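# Unload three right-side sand cores onto plywood boards

## Task

Remove three sand cores from the mould and set them on the plywood boards next to it, then release them: the elongated core with the rounded nose, and the two upright bladed cores in the mould half on the robot's right (the right_arm, -y side). The two remaining cores must still be standing in the mould afterwards.

## Robot and tools

Robot: two 6-joint arms, left_arm and right_arm, each with a two-finger parallel gripper and a wrist camera (cam_left_wrist, cam_right_wrist, both 896x504). The camera cables count as the arm touching whatever they rest on.

Frames: the scene frame has its origin at table-top height midway between the nominal bases, +x out over the table, +y toward left_arm, +z up. Image left/right does not match arm names. Calibrated bases: left_arm at (+0.031, +0.345, 0) m, quat_wxyz (+1.000, 0, 0, +0.008); right_arm at (+0.030, -0.335, 0) m, quat_wxyz (+1.000, 0, 0, -0.014); both have +z up. Each arm's reported hand pose and camera pose are in that arm's own base frame and can be off by a few cm, more at full reach. Gripper fingers point along its +z and open along its y; end_effector_position is the point between the pads, about 1 cm short of the tips.

Joint order per arm, always: waist, shoulder, elbow, wrist pitch, wrist yaw, wrist roll. Stated ranges (rad): waist -2.618 to 3.054, shoulder 0.000 to 3.142, elbow 0.000 to 3.142, wrist pitch -1.571 to 1.571, wrist yaw -1.571 to 1.571, wrist roll -2.094 to 2.094. Real ends may sit 0.059 rad either side.

A row is one flat list of 14 numbers, each in [-1, 1], covering both arms even if one is idle: left waist, shoulder, elbow, wrist pitch, wrist yaw, wrist roll, left opening, then the same seven for right_arm. The six joint numbers are scaled offsets, not poses: 1.0 equals 2.224 rad for waist, shoulder, elbow and 8.485 rad for the three wrist joints. They are measured from the Joint targets shown at the start of the action (or move), not from the previous row, so sending the same offset again moves further. The opening number is absolute: +1 fully open, -1 shut. Writing 0 in every joint slot re-commands the current targets; to keep a gripper unchanged, resend its current command (0 there means half-closed).

execute_actions: actions is a list of actions; each action is a list of 1 to 15 rows, each row lasting one step of 1/30 s, and a short action repeats its last row to fill 15 steps (0.5 s). An empty list just reports state. cameras picks image sources (omit/null/["all"] = all, [] = none; unknown names void the call). An action that would push a joint more than 0.059 rad beyond its range is rejected for both arms; if the first action is rejected or malformed, the whole call is.

move: target is one 14-number row or a list of up to 15 rows; every row's offsets count from the same starting Joint targets. All joints travel in sync (grippers trace curves), no collision avoidance. speed: rad/s of the joint with the longest travel, 0.01 to 12.57, default 0.5, one value or one per target. blend: rad of corner rounding per intermediate target (default 0, stop at each). opening_speed: rate of the opening command per second, 0.2 or more; without it, finger commands jump. A list's later gripper changes are applied only once everything is at rest at that target. Total path time is capped at 10 s. blocking=false returns after about 0.5 s while motion continues. The result adds a move: line, e.g. done, off_target (resting >0.035 rad from target), moving, held, fault, plus limits=held if steps were withheld. done does not prove contact or its absence.

wait: seconds 0 to 10; arms hold their command, a running move continues. stop: brakes a running move (needs distance). zoom_image: camera (cam_left_wrist or cam_right_wrist), region [x0, y0, x1, y1] pixels from the top-left, at most 504x504, on that camera's newest image. finished_scene: scene is the current scene's integer; irreversible, so call only when the three cores lie released on the boards and the other two still stand.

Result lines: Joint positions and Joint velocities per arm (rad, rad/s, then finger gap in m, 0.094 when open); Joint targets (the base for your next offsets); Tool commands; end_effector_position (m) and end_effector_quat_wxyz; grip_measured (opening on the command scale, up to about 2.7 mm wide when empty); grip_effort_nm (motor effort, negative closing, not a pad force); Joint torques (N m, include gravity, joints 1-3 wrap at ±28). "joint sent to its limit" means a joint was clipped at its end; "joint command not followed" means the clearance check altered targets. Velocities may read "within noise".

Motion limits: per step each target stays within 0.339 rad (waist, shoulder, elbow) or 2.2 rad (wrist) of the measured angle, and targets implying a hand jump over 200 mm are scaled back, so big moves take several actions; leftovers must be recommanded. Tiny turns may not start. If an arm is stuck pressing or dragged, command targets back past its measured positions.

Gripping: between the extremes, fingers go to where grip_measured reads your number; full force begins about 0.05 below the first-touch reading (0.11 for small or round parts). Sand cores can crumble, so close slowly with a low opening_speed and only slightly below contact. Release by commanding well above grip_measured, only once the part is at rest on the boards.

Avoid: dropping cores, releasing moving cores, fast impacts, pressing hard, knocking the two cores that must stay, anything leaving the table, and any contact or grip between the two arms. Loose objects may occasionally get nudged. Holding loads or stretched poses heats motors: MOTOR HOT appears at 75 °C, an OVER-TEMPERATURE FAULT at 90 °C folds and disables that arm, and at 100 °C it goes limp. Robot time keeps running while you think; a running move continues meanwhile.

Intrinsics (pinhole): cam_left_wrist fx=fy=433.778, cx=446.025, cy=251.203; cam_right_wrist fx=fy=443.33, cx=444.172, cy=252.362; slight radial distortion.

Each tool is called after "Call:" by a JSON object that holds its "fn" and its "kwargs", one argument or row to a line.

## Session

Call:
{"fn": "execute_actions", "kwargs": {
  "actions": []
}}

Scene clock: 0.00 s.
left_arm: end_effector_position=(+0.3631, -0.0246, +0.2028) grip_measured=+1.000 grip_effort_nm=n/a end_effector_quat_wxyz=(+0.569, -0.059, +0.818, -0.064) | right_arm: end_effector_position=(+0.3464, +0.0127, +0.2781) grip_measured=+1.000 grip_effort_nm=n/a end_effector_quat_wxyz=(+0.512, -0.227, +0.829, +0.002)
Joint positions: left_arm=[-0.095 1.034 0.566 0.116 -0.051 -0.203 0.094] | right_arm=[-0.154 1.056 1.018 -0.499 -0.37 -0.476 0.094]
Joint velocities: within noise
Joint torques (N m): no reading
Heat: left arm: 32 °C; right arm: 36 °C.
Joint targets: left_arm=[-0.095 1.027 0.576 0.117 -0.051 -0.202] | right_arm=[-0.154 1.049 1.030 -0.497 -0.374 -0.475]
Tool commands: left_gripper/opening=+1.0 right_gripper/opening=+1.0

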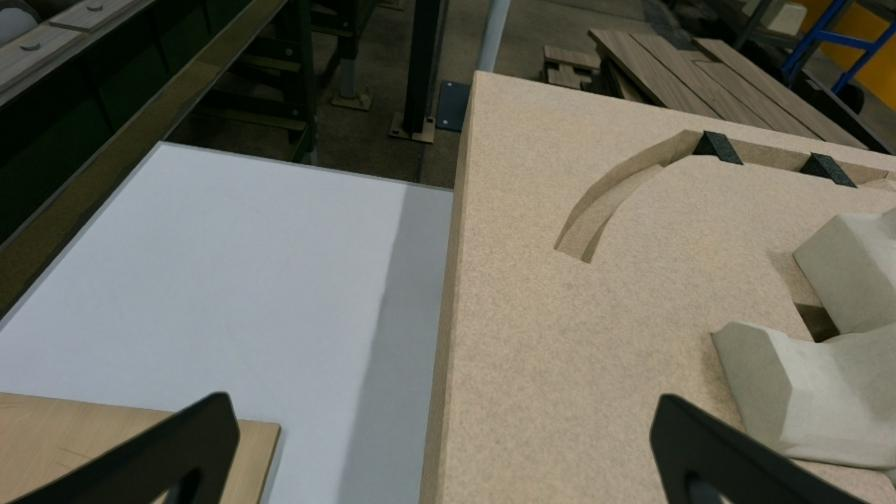

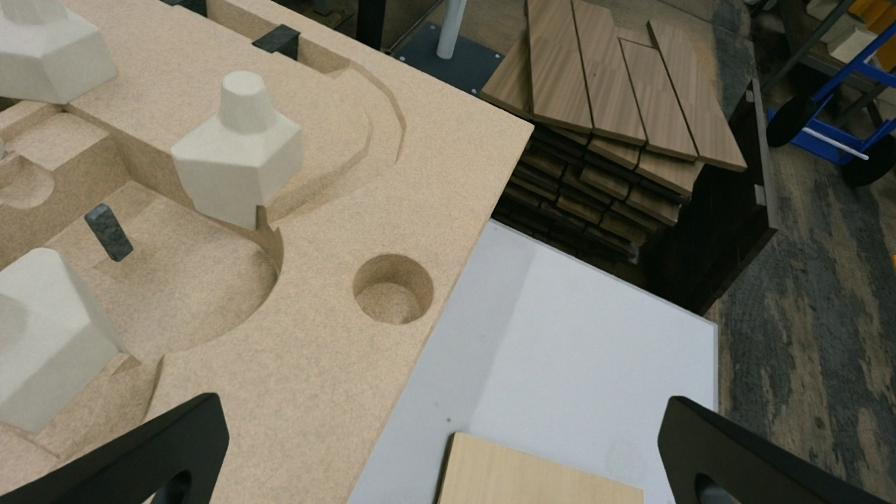

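Call:
{"fn": "move", "kwargs": {
  "target": [-0.137,0.0328,0.4155,-0.1906,0.006,0.0238,1,0.2041,0.0229,0.2113,-0.1182,0.0441,0.056,1],
  "speed": 0.9
}}

Scene clock: 17.17 s.
left_arm: end_effector_position=(+0.1991, -0.0799, +0.2784) grip_measured=+1.000 grip_effort_nm=0.032 end_effector_quat_wxyz=(+0.225, +0.186, +0.955, -0.042) | right_arm: end_effector_position=(+0.2062, +0.0645, +0.2769) grip_measured=+1.000 grip_effort_nm=0.027 end_effector_quat_wxyz=(+0.226, -0.147, +0.962, +0.036)
Joint positions: left_arm=[-0.392 1.095 1.479 -1.492 -0.007 -0.007 0.094] | right_arm=[0.294 1.097 1.473 -1.485 -0.006 -0.008 0.094]
Joint velocities: within noise
Joint torques (N m): left_arm=[-0.57 -0.95 5.97 1.25 0.11 0.02] | right_arm=[0.62 -1.02 6.89 0.71 0.04 0.02]
Heat: left arm: 35 °C; right arm: 39 °C.
Joint targets: left_arm=[-0.400 1.099 1.500 -1.500 0.000 0.000] | right_arm=[0.301 1.100 1.500 -1.500 0.000 0.001]
move: done

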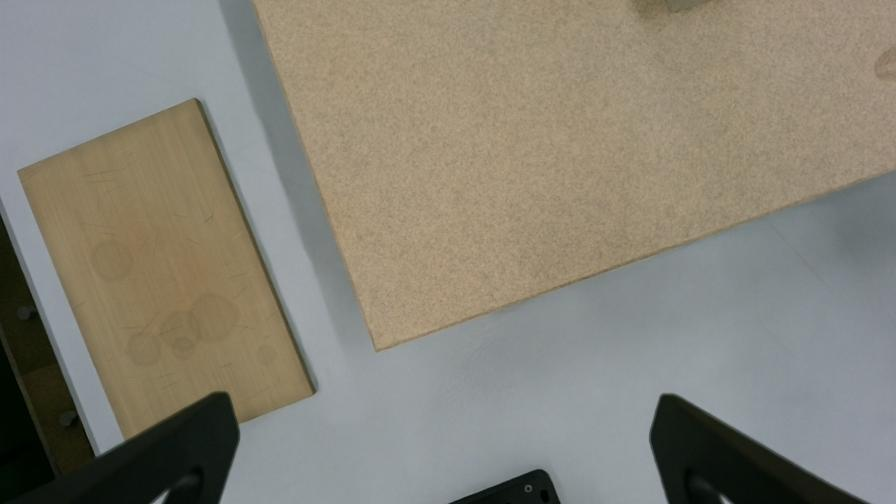

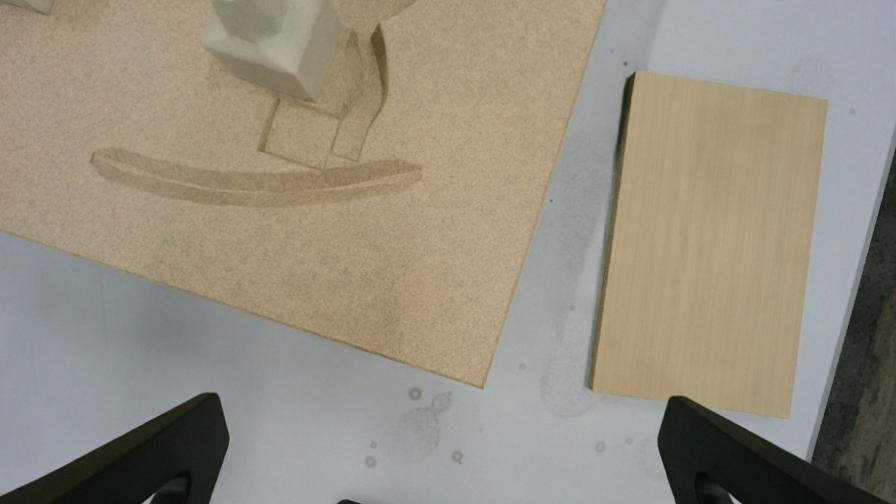

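Call:
{"fn": "move", "kwargs": {
  "target": [-0.045,0.09,0.045,0.0471,0,0,1,0.09,0.09,0.045,0.0471,0,0,1],
  "speed": 0.9
}}

Scene clock: 22.50 s.
left_arm: end_effector_position=(+0.2953, -0.1563, +0.3131) grip_measured=+1.000 grip_effort_nm=0.027 end_effector_quat_wxyz=(+0.348, +0.224, +0.906, -0.086) | right_arm: end_effector_position=(+0.2926, +0.1599, +0.3095) grip_measured=+1.000 grip_effort_nm=0.027 end_effector_quat_wxyz=(+0.342, -0.233, +0.906, +0.087)
Joint positions: left_arm=[-0.493 1.297 1.576 -1.116 -0.006 -0.006 0.094] | right_arm=[0.495 1.301 1.571 -1.121 -0.003 -0.006 0.094]
Joint velocities: within noise
Joint torques (N m): left_arm=[-0.51 -3.21 6.86 1.89 0.09 0.02] | right_arm=[0.47 -3.45 7.69 1.34 0.02 0.04]
Heat: left arm: 35 °C; right arm: 38 °C.
Joint targets: left_arm=[-0.500 1.299 1.600 -1.100 0.000 -0.001] | right_arm=[0.501 1.300 1.600 -1.100 0.000 0.001]
move: done

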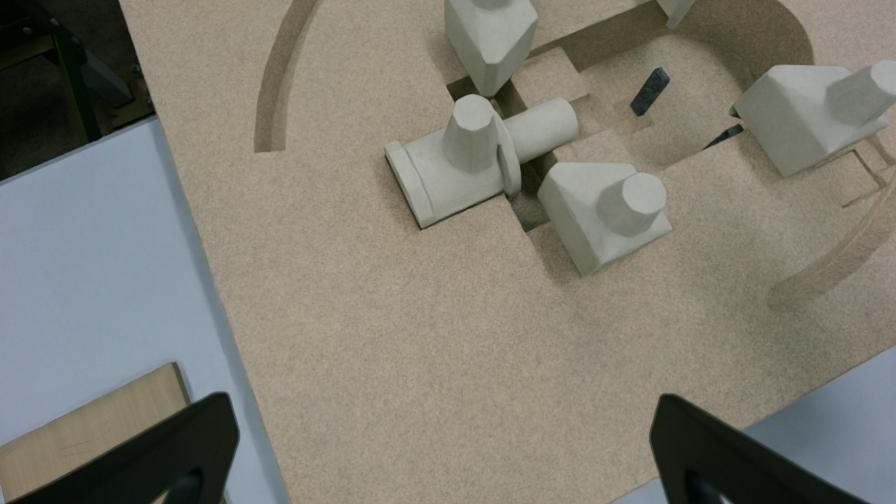

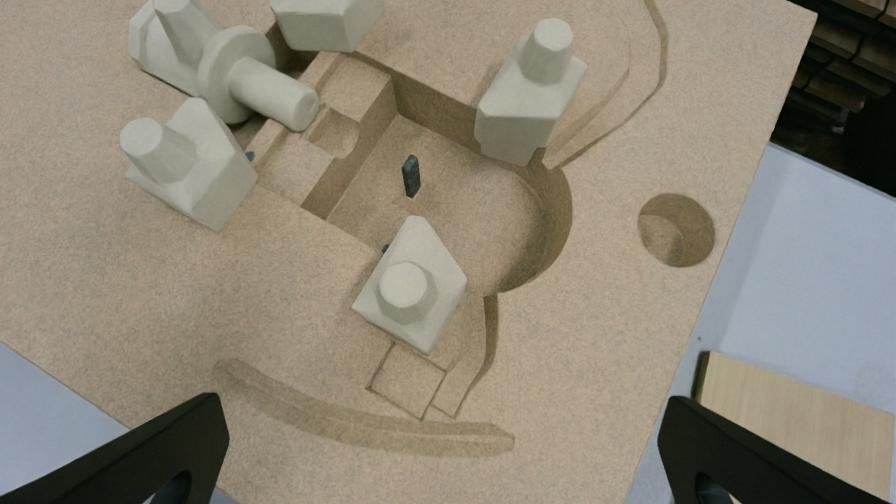

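Call:
{"fn": "zoom_image", "kwargs": {
  "camera": "cam_right_wrist",
  "region": [320, 0, 720, 440]
}}

Call:
{"fn": "zoom_image", "kwargs": {
  "camera": "cam_left_wrist",
  "region": [370, 0, 720, 300]
}}

Scaled by 1.145.

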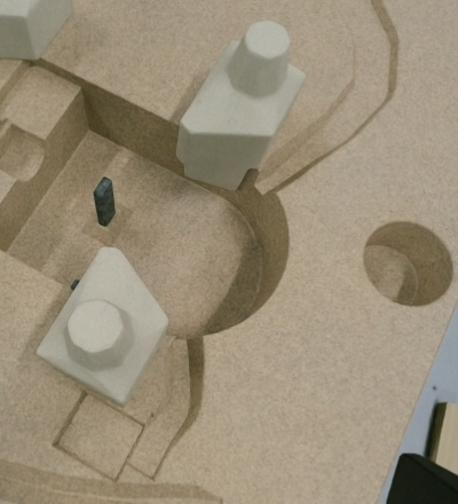

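Scaled by 1.440.

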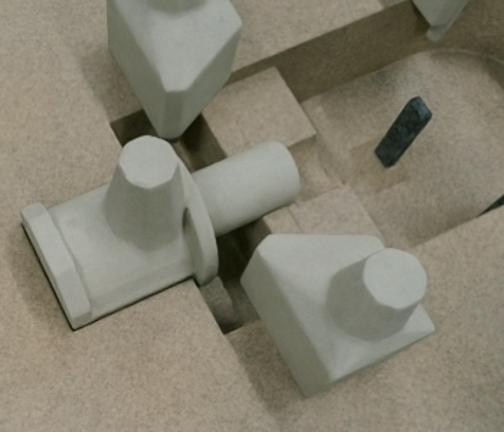

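Call:
{"fn": "move", "kwargs": {
  "target": [0,0,0,0,0,0,1,0.0184,0.2248,0.1987,-0.0403,0,0,1],
  "speed": 0.6
}}

Scene clock: 78.43 s.
left_arm: end_effector_position=(+0.2955, -0.1564, +0.3133) grip_measured=+1.000 grip_effort_nm=0.027 end_effector_quat_wxyz=(+0.349, +0.224, +0.906, -0.086) | right_arm: end_effector_position=(+0.3373, +0.2021, +0.2545) grip_measured=+1.000 grip_effort_nm=0.027 end_effector_quat_wxyz=(+0.173, -0.264, +0.948, +0.048)
Joint positions: left_arm=[-0.493 1.297 1.576 -1.115 -0.006 -0.006 0.094] | right_arm=[0.536 1.798 2.014 -1.427 -0.003 -0.006 0.094]
Joint velocities: within noise
Joint torques (N m): left_arm=[-0.43 -3.3 6.89 1.87 0.09 -0.01] | right_arm=[0.5 -6.99 7.32 0.53 0.03 0.04]
Heat: left arm: 37 °C; right arm: 38 °C.
Joint targets: left_arm=[-0.500 1.299 1.600 -1.100 0.000 -0.001] | right_arm=[0.542 1.801 2.042 -1.442 0.000 0.001]
move: done

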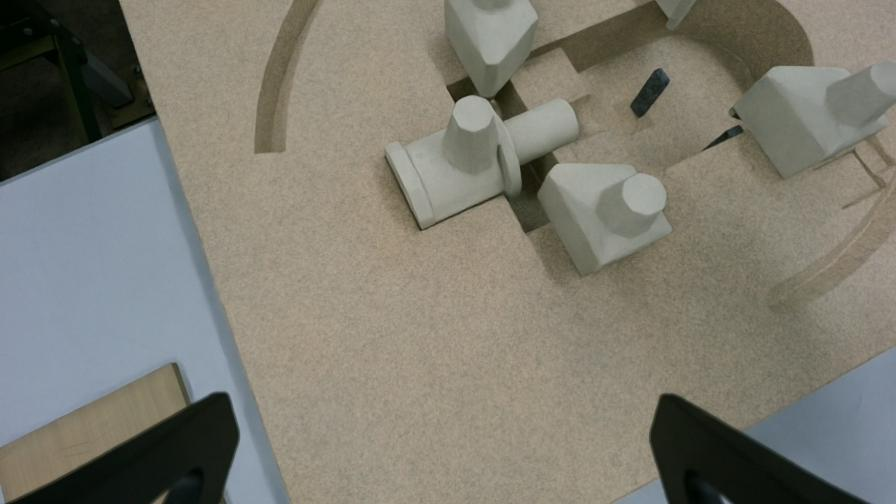

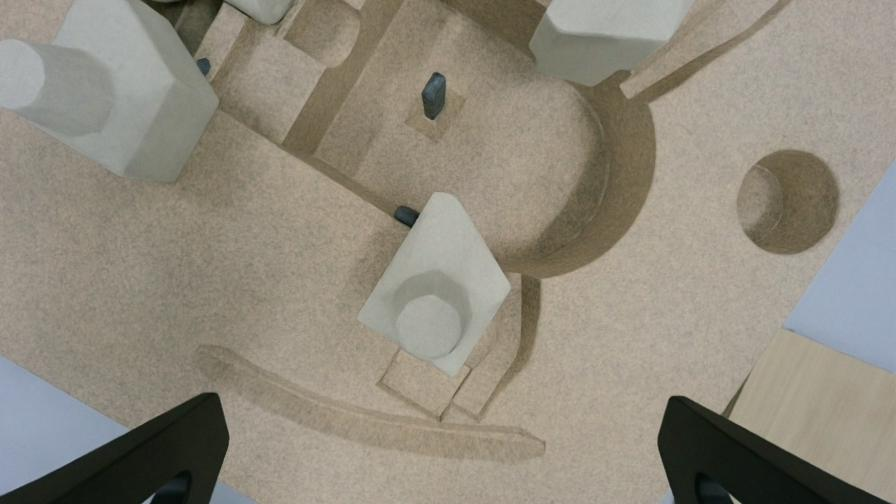

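Call:
{"fn": "move", "kwargs": {
  "target": [0,0,0,0,0,0,1,0.0054,-0.0123,-0.1574,0.0381,0,0,1],
  "speed": 0.35
}}

Scene clock: 95.07 s.
left_arm: end_effector_position=(+0.2955, -0.1564, +0.3133) grip_measured=+1.000 grip_effort_nm=0.037 end_effector_quat_wxyz=(+0.349, +0.224, +0.906, -0.086) | right_arm: end_effector_position=(+0.3495, +0.2146, +0.1764) grip_measured=+1.000 grip_effort_nm=0.027 end_effector_quat_wxyz=(+0.159, -0.269, +0.949, +0.046)
Joint positions: left_arm=[-0.493 1.297 1.576 -1.115 -0.006 -0.006 0.094] | right_arm=[0.547 1.798 1.698 -1.138 -0.003 -0.006 0.094]
Joint velocities: within noise
Joint torques (N m): left_arm=[-0.47 -3.28 6.9 1.88 0.08 0.02] | right_arm=[0.58 -9.68 5.16 0.82 0.01 0.04]
Heat: left arm: 38 °C; right arm: 37 °C.
Joint targets: left_arm=[-0.500 1.299 1.600 -1.100 0.000 -0.001] | right_arm=[0.554 1.773 1.692 -1.119 0.000 0.001]
move: done

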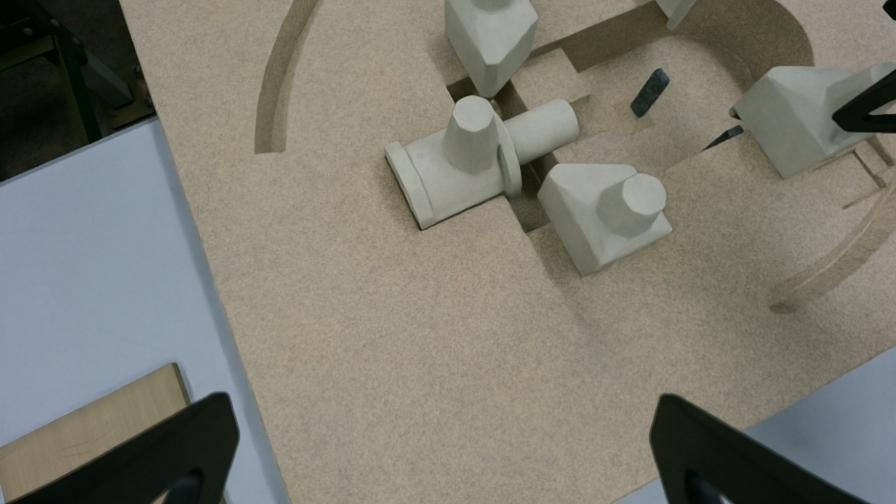

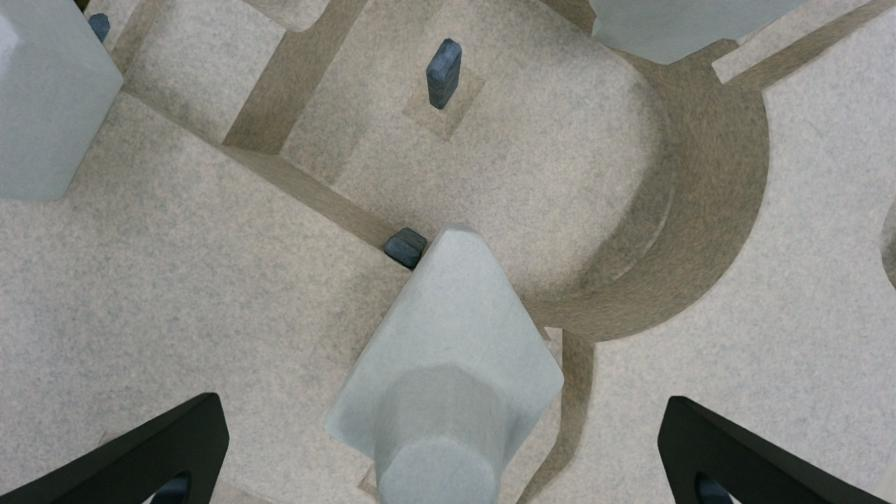

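Call:
{"fn": "move", "kwargs": {
  "target": [0,0,0,0,0,0,1,0,0.0012,-0.0251,0.0069,0,0,1],
  "speed": 0.2
}}

Call:
{"fn": "zoom_image", "kwargs": {
  "camera": "cam_left_wrist",
  "region": [650, 0, 896, 240]
}}

Scene clock: 103.93 s.
left_arm: end_effector_position=(+0.2955, -0.1564, +0.3133) grip_measured=+1.000 grip_effort_nm=0.032 end_effector_quat_wxyz=(+0.349, +0.224, +0.906, -0.086) | right_arm: end_effector_position=(+0.3517, +0.2159, +0.1632) grip_measured=+1.000 grip_effort_nm=0.027 end_effector_quat_wxyz=(+0.161, -0.269, +0.948, +0.046)
Joint positions: left_arm=[-0.493 1.297 1.576 -1.115 -0.006 -0.006 0.094] | right_arm=[0.547 1.798 1.644 -1.08 -0.003 -0.006 0.094]
Joint velocities: within noise
Joint torques (N m): left_arm=[-0.51 -3.28 6.95 1.89 0.09 0.01] | right_arm=[0.57 -9.5 5.03 0.86 0.02 0.04]
Heat: left arm: 38 °C; right arm: 41 °C.
Joint targets: left_arm=[-0.500 1.299 1.600 -1.100 0.000 -0.001] | right_arm=[0.554 1.776 1.636 -1.060 0.000 0.001]
move: done

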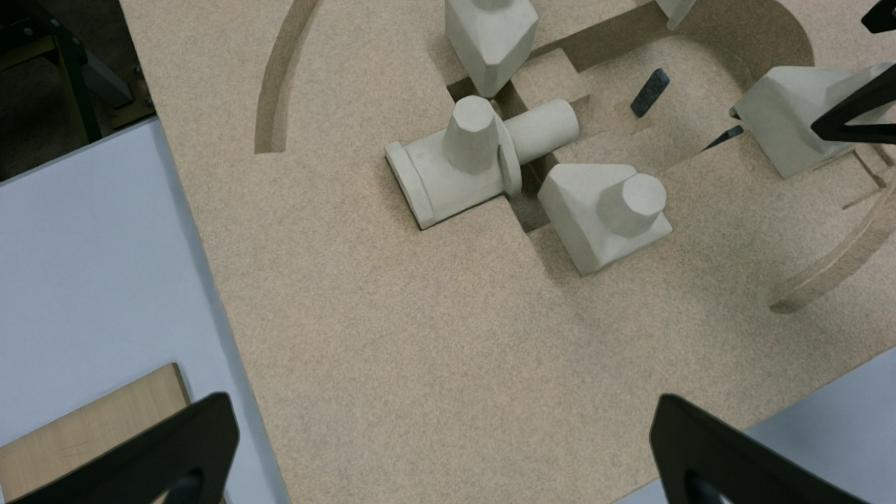

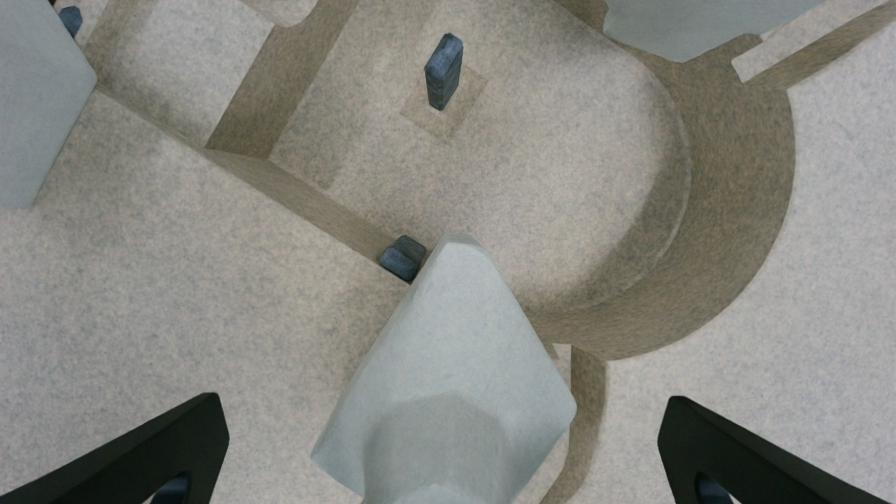

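Scaled by 2.049.

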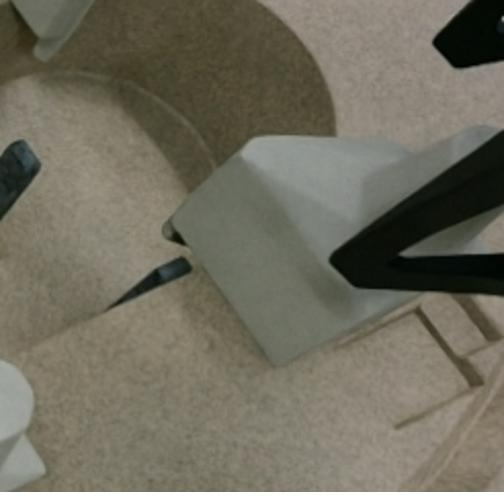

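Call:
{"fn": "move", "kwargs": {
  "target": [0,0,0,0,0,0,1,0,0,0,0,0,0,-0.7],
  "opening_speed": 0.5,
  "cameras": ["cam_right_wrist"]
}}

Scene clock: 110.20 s.
left_arm: end_effector_position=(+0.2955, -0.1564, +0.3133) grip_measured=+1.000 grip_effort_nm=0.037 end_effector_quat_wxyz=(+0.349, +0.224, +0.906, -0.086) | right_arm: end_effector_position=(+0.3512, +0.2175, +0.1634) grip_measured=-0.477 grip_effort_nm=-1.004 end_effector_quat_wxyz=(+0.162, -0.271, +0.948, +0.048)
Joint positions: left_arm=[-0.493 1.297 1.576 -1.115 -0.006 -0.006 0.094] | right_arm=[0.55 1.798 1.644 -1.079 -0.005 -0.006 0.025]
Joint velocities: within noise
Joint torques (N m): left_arm=[-0.46 -3.28 6.9 1.89 0.11 0.01] | right_arm=[0.34 -9.48 5.03 0.81 0.04 0.04]
Heat: left arm: 38 °C; right arm: 42 °C.
Joint targets: left_arm=[-0.500 1.299 1.600 -1.101 0.000 -0.001] | right_arm=[0.553 1.776 1.636 -1.060 0.000 0.000]
move: done
Images, in order (width x height): cam_right_wrist 896x504.

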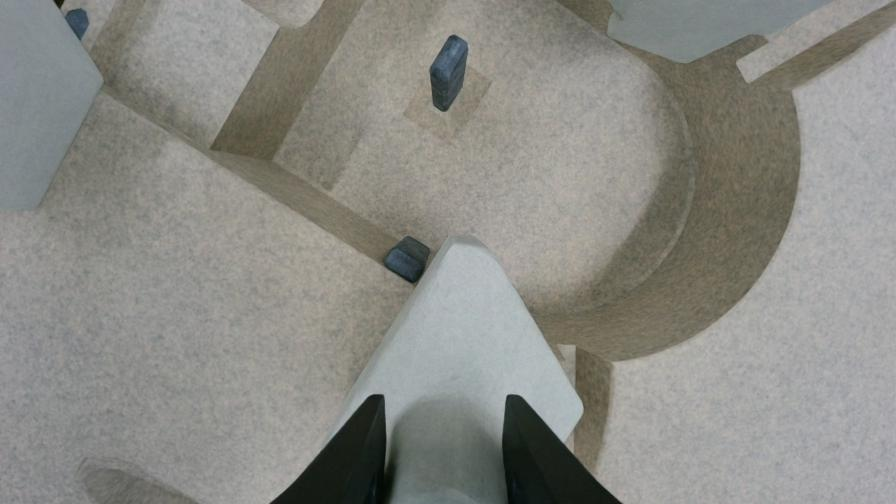

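Call:
{"fn": "move", "kwargs": {
  "target": [
    [0,0,0,0,0,0,1,0,0.0081,0.0631,-0.0144,0,0,-0.7],
    [0,0,0,0,0,0,1,0,0.0246,0.1385,-0.0298,0,0,-0.7],
    [0,0,0,0,0,0,1,0,0.0513,0.2319,-0.0473,0,0,-0.7]
  ],
  "speed": 0.25,
  "blend": 0.05
}}

Call:
{"fn": "zoom_image", "kwargs": {
  "camera": "cam_left_wrist",
  "region": [650, 0, 896, 240]
}}

Scene clock: 120.27 s.
left_arm: end_effector_position=(+0.2955, -0.1564, +0.3133) grip_measured=+1.000 grip_effort_nm=0.017 end_effector_quat_wxyz=(+0.349, +0.224, +0.906, -0.086) | right_arm: end_effector_position=(+0.3459, +0.2142, +0.2464) grip_measured=-0.477 grip_effort_nm=-1.009 end_effector_quat_wxyz=(+0.155, -0.271, +0.949, +0.046)
Joint positions: left_arm=[-0.493 1.297 1.576 -1.115 -0.006 -0.006 0.094] | right_arm=[0.55 1.887 2.109 -1.469 -0.005 -0.005 0.025]
Joint velocities: within noise
Joint torques (N m): left_arm=[-0.51 -3.36 6.86 1.88 0.08 0] | right_arm=[0.31 -7.68 8.44 0.69 0.03 0.03]
Heat: left arm: 38 °C; right arm: 43 °C.
Joint targets: left_arm=[-0.500 1.299 1.600 -1.101 0.000 -0.001] | right_arm=[0.553 1.890 2.152 -1.462 0.000 0.000]
move: off_target (right_arm); right_arm: the elbow is farthest, 0.042 rad from its target

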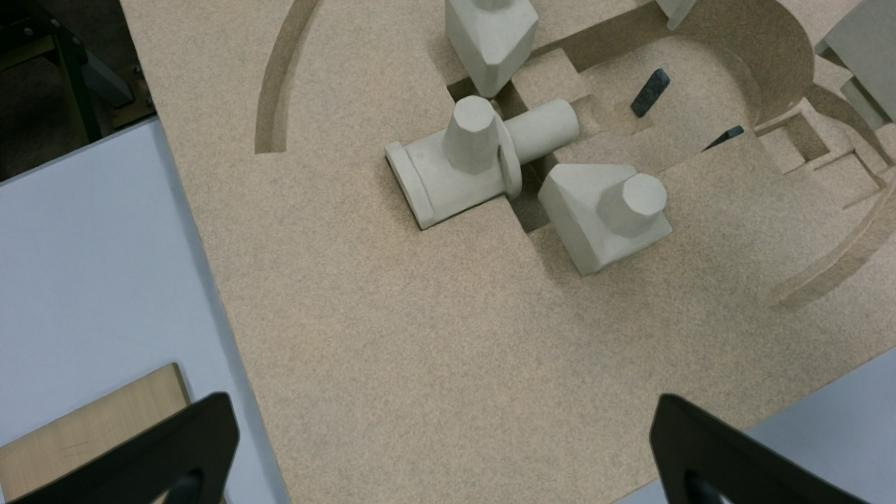

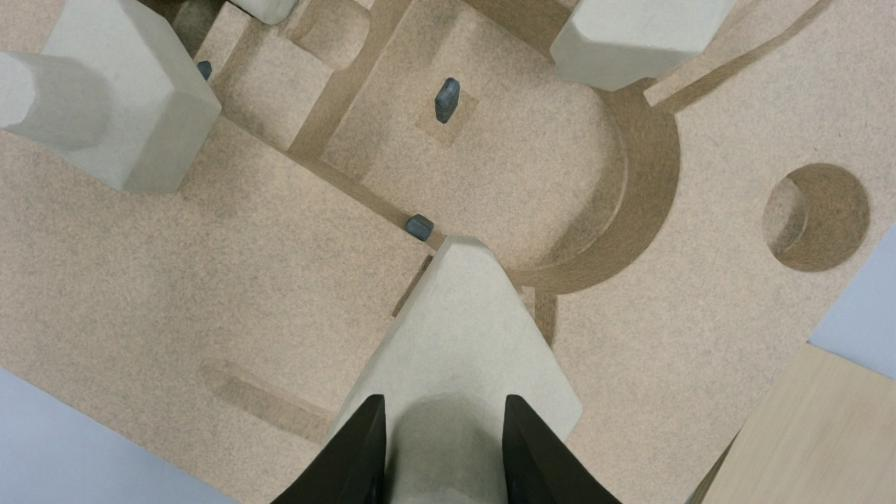

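Scaled by 2.049.

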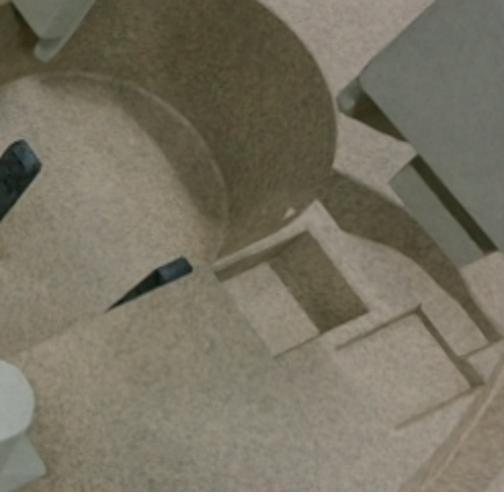

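Call:
{"fn": "move", "kwargs": {
  "target": [-0.13,0.02,0.05,0.03,0.03,0,1,0,0,0,0,0,0,-0.7],
  "speed": 0.6,
  "cameras": ["cam_left_wrist"]
}}

Scene clock: 124.57 s.
left_arm: end_effector_position=(+0.2388, -0.2981, +0.3984) grip_measured=+1.000 grip_effort_nm=0.037 end_effector_quat_wxyz=(+0.424, +0.382, +0.768, -0.290) | right_arm: end_effector_position=(+0.3456, +0.2141, +0.2463) grip_measured=-0.477 grip_effort_nm=-1.004 end_effector_quat_wxyz=(+0.154, -0.271, +0.949, +0.046)
Joint positions: left_arm=[-0.786 1.334 1.689 -0.862 0.243 -0.006 0.094] | right_arm=[0.55 1.887 2.109 -1.47 -0.005 -0.005 0.025]
Joint velocities: within noise
Joint torques (N m): left_arm=[-0.18 -2.91 6.79 2.22 0.25 -0.01] | right_arm=[0.31 -7.71 8.44 0.69 0.04 0.03]
Heat: left arm: 38 °C; right arm: 42 °C.
Joint targets: left_arm=[-0.789 1.344 1.712 -0.846 0.254 0.000] | right_arm=[0.553 1.890 2.152 -1.461 0.000 0.000]
move: off_target (right_arm); right_arm: the elbow is farthest, 0.043 rad from its target
Images, in order (width x height): cam_left_wrist 896x504.

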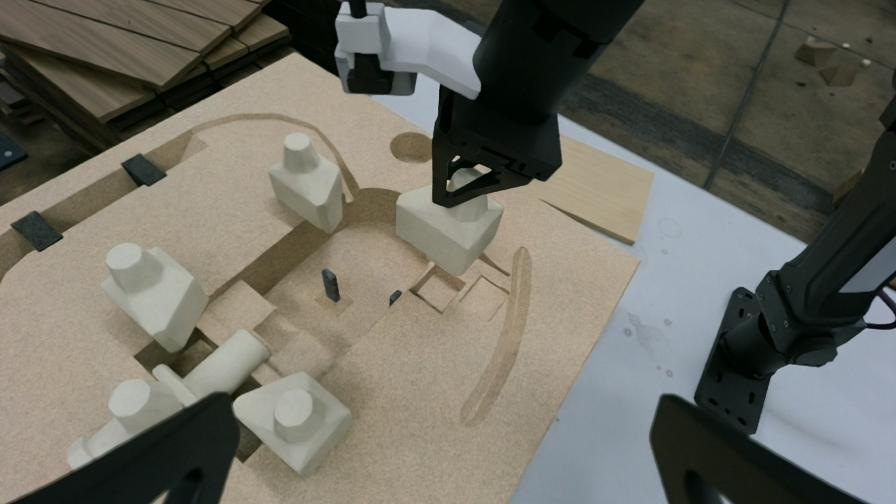

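Call:
{"fn": "move", "kwargs": {
  "target": [0,0,0,0,0,0,1,-0.406,-0.471,-0.6259,0.1466,0,0,-0.7],
  "speed": 0.5
}}

Call:
{"fn": "zoom_image", "kwargs": {
  "camera": "cam_left_wrist",
  "region": [400, 50, 800, 350]
}}

Scene clock: 133.60 s.
left_arm: end_effector_position=(+0.2387, -0.2983, +0.3986) grip_measured=+1.000 grip_effort_nm=0.032 end_effector_quat_wxyz=(+0.424, +0.382, +0.768, -0.291) | right_arm: end_effector_position=(+0.3051, -0.1090, +0.2404) grip_measured=-0.478 grip_effort_nm=-0.999 end_effector_quat_wxyz=(+0.520, +0.144, +0.836, -0.093)
Joint positions: left_arm=[-0.786 1.334 1.689 -0.861 0.244 -0.006 0.094] | right_arm=[-0.345 0.873 0.749 -0.332 0.002 -0.005 0.025]
Joint velocities: within noise
Joint torques (N m): left_arm=[-0.27 -3 6.78 2.22 0.23 0.01] | right_arm=[-0.44 -3.82 7.21 2.54 -0.02 0.03]
Heat: left arm: 38 °C; right arm: 41 °C.
Joint targets: left_arm=[-0.789 1.344 1.712 -0.846 0.254 0.000] | right_arm=[-0.349 0.842 0.760 -0.218 0.000 0.001]
move: off_target (right_arm); right_arm: the wrist pitch is farthest, 0.115 rad from its target

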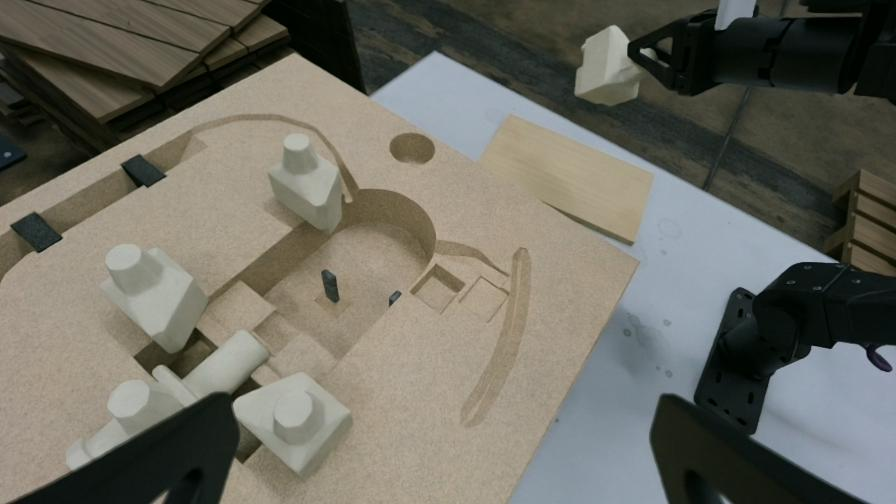

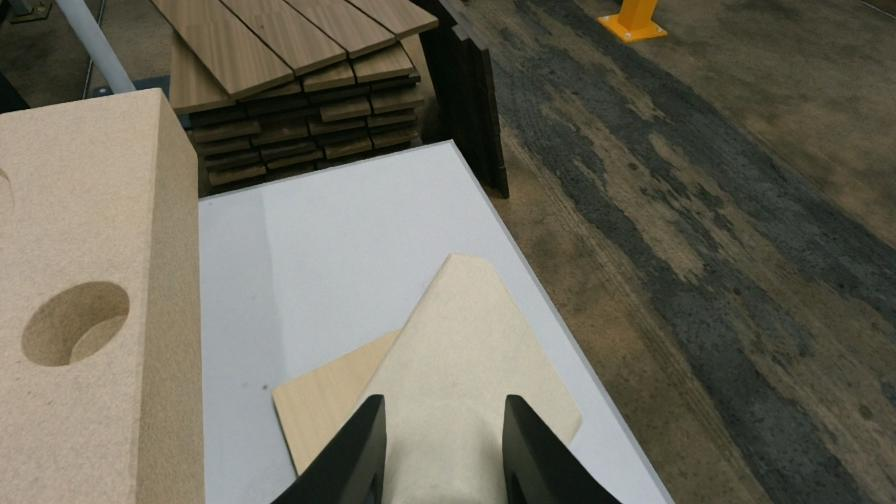

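Scaled by 1.260.

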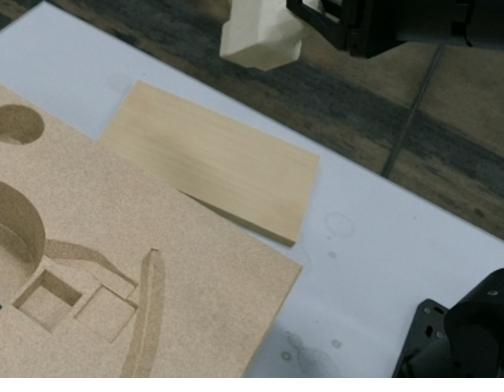

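Call:
{"fn": "zoom_image", "kwargs": {
  "camera": "cam_left_wrist",
  "region": [550, 0, 730, 130]
}}

Scaled by 2.800.

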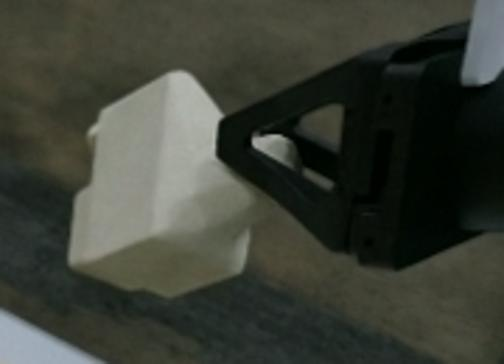

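Call:
{"fn": "move", "kwargs": {
  "target": [0,0,0,0,0,0,1,0,0,0,0,0,0.177,-0.7],
  "speed": 0.7,
  "cameras": ["cam_left_wrist"]
}}

Call:
{"fn": "zoom_image", "kwargs": {
  "camera": "cam_left_wrist",
  "region": [550, 0, 730, 130]
}}

Call:
{"fn": "move", "kwargs": {
  "target": [0,0,0,0,0,0,1,0,0,0,0,0,-0.354,-0.7],
  "speed": 0.7,
  "cameras": ["cam_left_wrist"]
}}

Call:
{"fn": "zoom_image", "kwargs": {
  "camera": "cam_left_wrist",
  "region": [550, 0, 730, 130]
}}

Scene clock: 142.63 s.
left_arm: end_effector_position=(+0.2386, -0.2983, +0.3986) grip_measured=+1.000 grip_effort_nm=0.022 end_effector_quat_wxyz=(+0.424, +0.382, +0.768, -0.291) | right_arm: end_effector_position=(+0.3054, -0.1090, +0.2410) grip_measured=-0.479 grip_effort_nm=-1.004 end_effector_quat_wxyz=(+0.446, +0.674, +0.515, +0.286)
Joint positions: left_arm=[-0.786 1.334 1.689 -0.861 0.245 -0.006 0.094] | right_arm=[-0.345 0.873 0.749 -0.33 0.002 1.49 0.024]
Joint velocities: within noise
Joint torques (N m): left_arm=[-0.17 -3 6.79 2.22 0.23 0] | right_arm=[-0.38 -3.81 7.23 2.53 -0.02 0.1]
Heat: left arm: 38 °C; right arm: 41 °C.
Joint targets: left_arm=[-0.789 1.344 1.712 -0.846 0.254 0.000] | right_arm=[-0.349 0.842 0.760 -0.218 0.000 1.502]
move: off_target (right_arm); right_arm: the wrist pitch is farthest, 0.112 rad from its target
Images, in order (width x height): cam_left_wrist 896x504.

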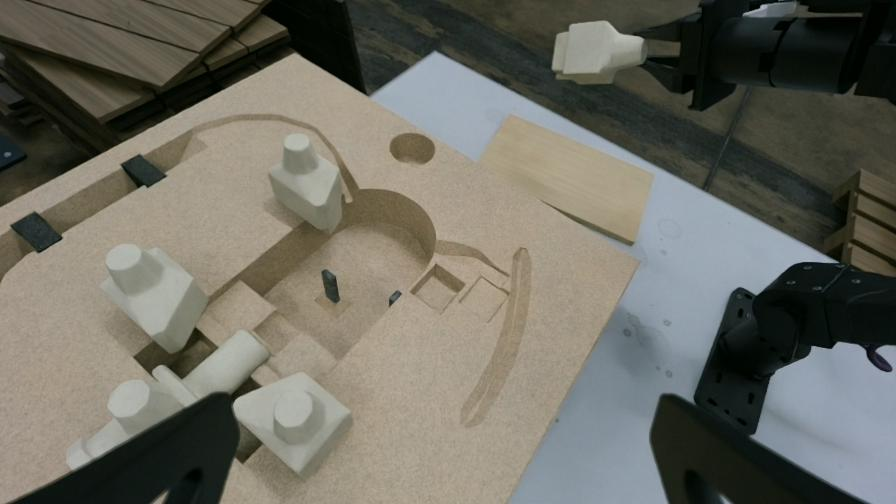

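Scaled by 2.800.

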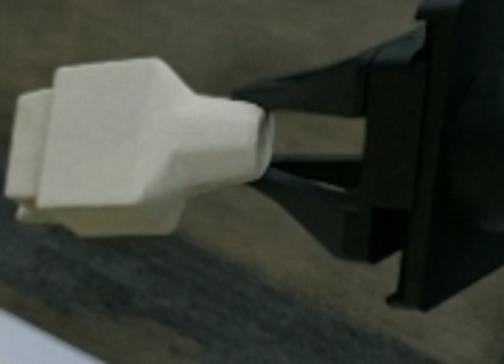

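Scene clock: 147.77 s.
left_arm: end_effector_position=(+0.2386, -0.2983, +0.3986) grip_measured=+1.000 grip_effort_nm=0.032 end_effector_quat_wxyz=(+0.424, +0.382, +0.768, -0.291) | right_arm: end_effector_position=(+0.3055, -0.1090, +0.2413) grip_measured=-0.479 grip_effort_nm=-1.004 end_effector_quat_wxyz=(+0.322, -0.459, +0.713, -0.421)
Joint positions: left_arm=[-0.786 1.334 1.689 -0.861 0.245 -0.006 0.094] | right_arm=[-0.345 0.873 0.749 -0.329 0.001 -1.489 0.024]
Joint velocities: within noise
Joint torques (N m): left_arm=[-0.23 -2.99 6.75 2.21 0.21 0.02] | right_arm=[-0.36 -3.81 7.19 2.52 -0.02 -0.2]
Heat: left arm: 38 °C; right arm: 42 °C.
Joint targets: left_arm=[-0.789 1.344 1.712 -0.846 0.254 0.000] | right_arm=[-0.349 0.842 0.760 -0.218 0.000 -1.501]
move: off_target (right_arm); right_arm: the wrist pitch is farthest, 0.111 rad from its target
Images, in order (width x height): cam_left_wrist 896x504.

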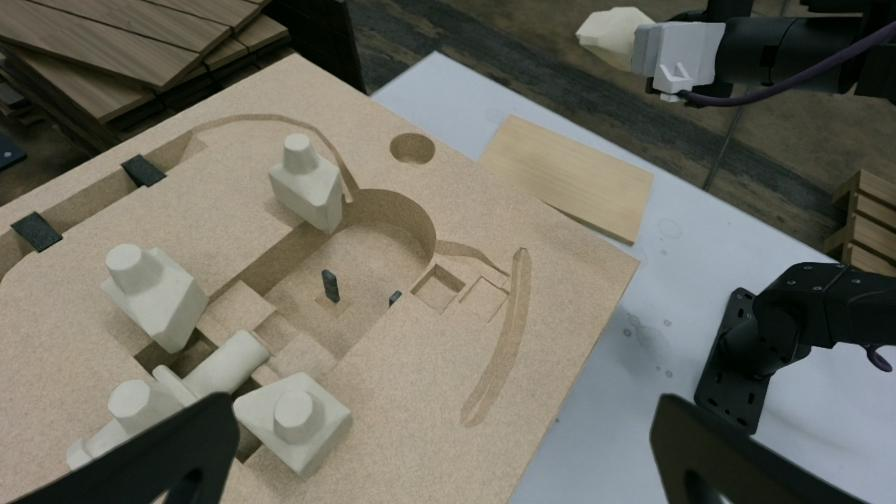

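Scaled by 2.800.

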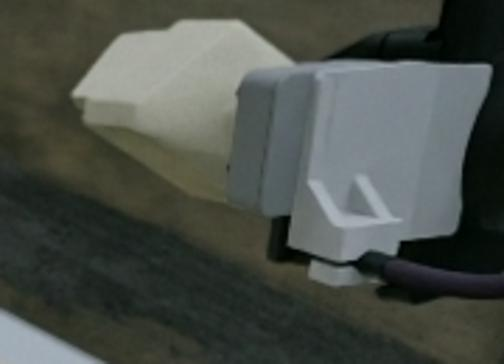

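Call:
{"fn": "move", "kwargs": {
  "target": [0,0,0,0,0,0,1,0.0301,0.4234,0.464,-0.1167,0,0.1769,-0.7],
  "speed": 0.6
}}

Call:
{"fn": "zoom_image", "kwargs": {
  "camera": "cam_left_wrist",
  "region": [430, 60, 690, 260]
}}

Scene clock: 168.57 s.
left_arm: end_effector_position=(+0.2386, -0.2983, +0.3987) grip_measured=+1.000 grip_effort_nm=0.032 end_effector_quat_wxyz=(+0.424, +0.382, +0.767, -0.291) | right_arm: end_effector_position=(+0.3834, -0.1132, +0.1883) grip_measured=-0.479 grip_effort_nm=-1.004 end_effector_quat_wxyz=(+0.152, +0.138, +0.978, -0.023)
Joint positions: left_arm=[-0.786 1.334 1.689 -0.861 0.245 -0.006 0.094] | right_arm=[-0.289 1.788 1.741 -1.215 0.001 -0.008 0.024]
Joint velocities: within noise
Joint torques (N m): left_arm=[-0.27 -3.06 6.78 2.22 0.23 0] | right_arm=[0.57 -7.82 9.57 0.67 -0.01 0.06]
Heat: left arm: 39 °C; right arm: 45 °C.
Joint targets: left_arm=[-0.789 1.344 1.712 -0.846 0.254 0.000] | right_arm=[-0.283 1.784 1.792 -1.208 0.000 0.000]
move: off_target (right_arm); right_arm: the elbow is farthest, 0.051 rad from its target

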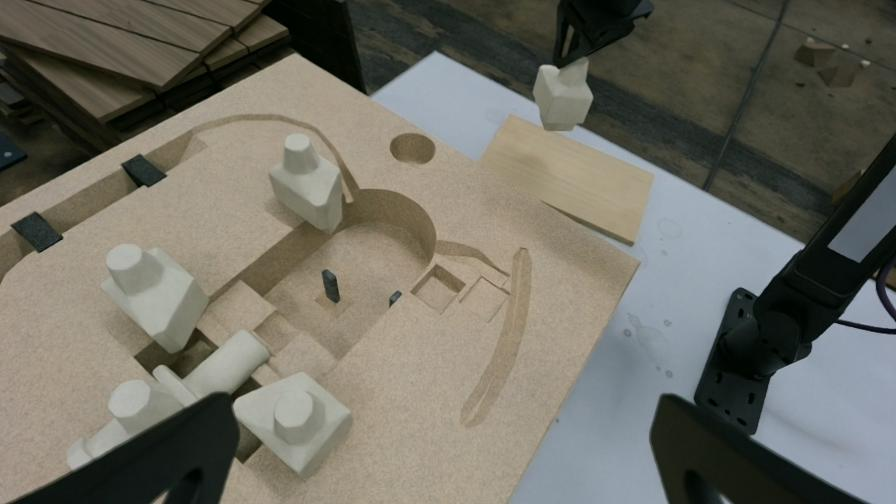

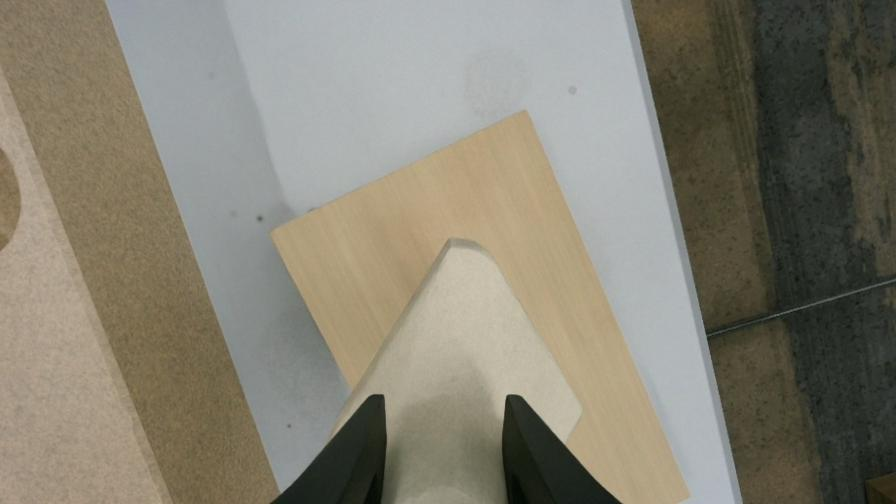

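Scaled by 1.938.

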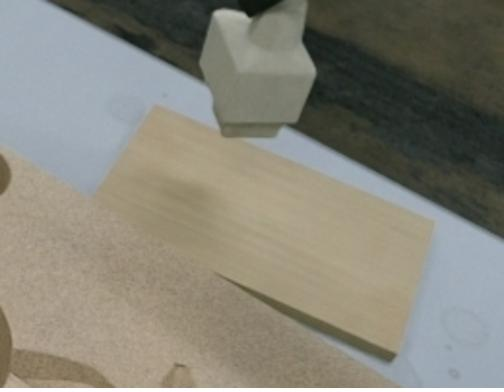

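Call:
{"fn": "move", "kwargs": {
  "target": [0,0,0,0,0,0,1,0,-0.0079,-0.1061,0.0257,0,0,-0.7],
  "speed": 0.3
}}

Call:
{"fn": "zoom_image", "kwargs": {
  "camera": "cam_left_wrist",
  "region": [430, 60, 690, 260]
}}

Scene clock: 174.53 s.
left_arm: end_effector_position=(+0.2386, -0.2983, +0.3987) grip_measured=+1.000 grip_effort_nm=0.027 end_effector_quat_wxyz=(+0.424, +0.382, +0.767, -0.291) | right_arm: end_effector_position=(+0.3866, -0.1141, +0.1399) grip_measured=-0.479 grip_effort_nm=-1.009 end_effector_quat_wxyz=(+0.149, +0.139, +0.979, -0.023)
Joint positions: left_arm=[-0.786 1.334 1.689 -0.861 0.245 -0.006 0.094] | right_arm=[-0.289 1.788 1.55 -1.03 0.001 -0.007 0.024]
Joint velocities: within noise
Joint torques (N m): left_arm=[-0.25 -3.03 6.83 2.23 0.21 0.01] | right_arm=[0.51 -9.36 6.04 0.96 -0.03 0.04]
Heat: left arm: 39 °C; right arm: 43 °C.
Joint targets: left_arm=[-0.789 1.344 1.712 -0.846 0.254 0.000] | right_arm=[-0.283 1.766 1.556 -0.990 0.000 0.000]
move: off_target (right_arm); right_arm: the wrist pitch is farthest, 0.040 rad from its target

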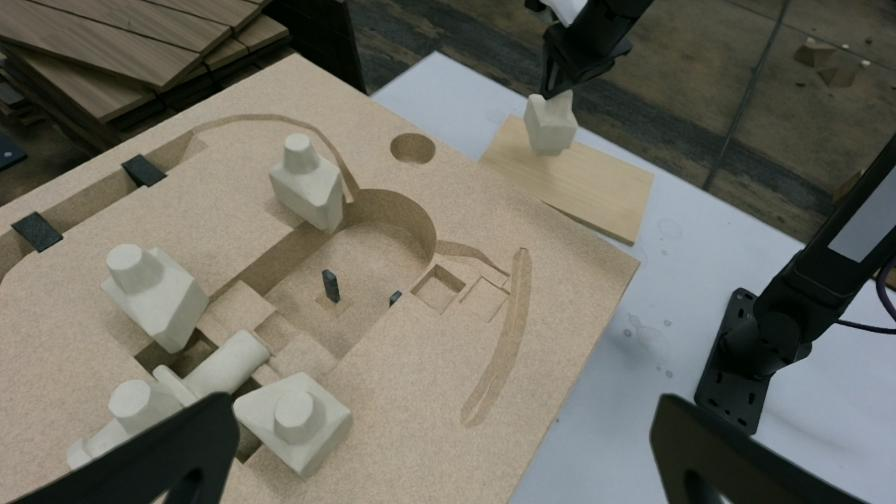

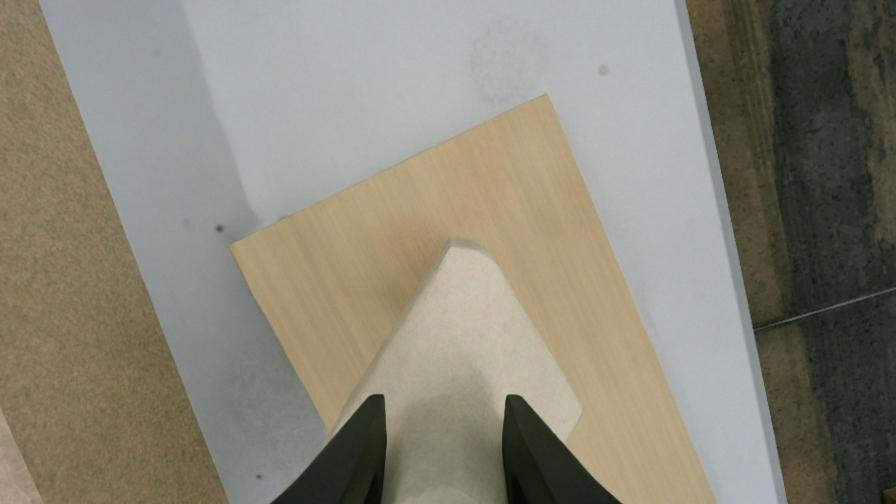

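Scaled by 1.938.

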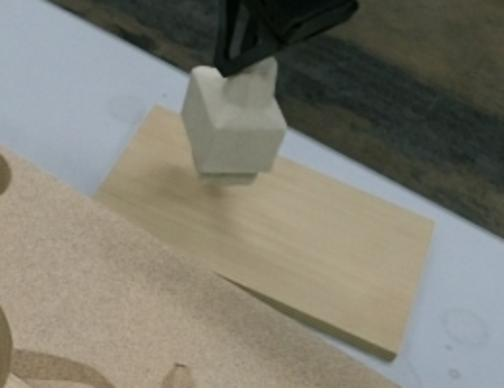

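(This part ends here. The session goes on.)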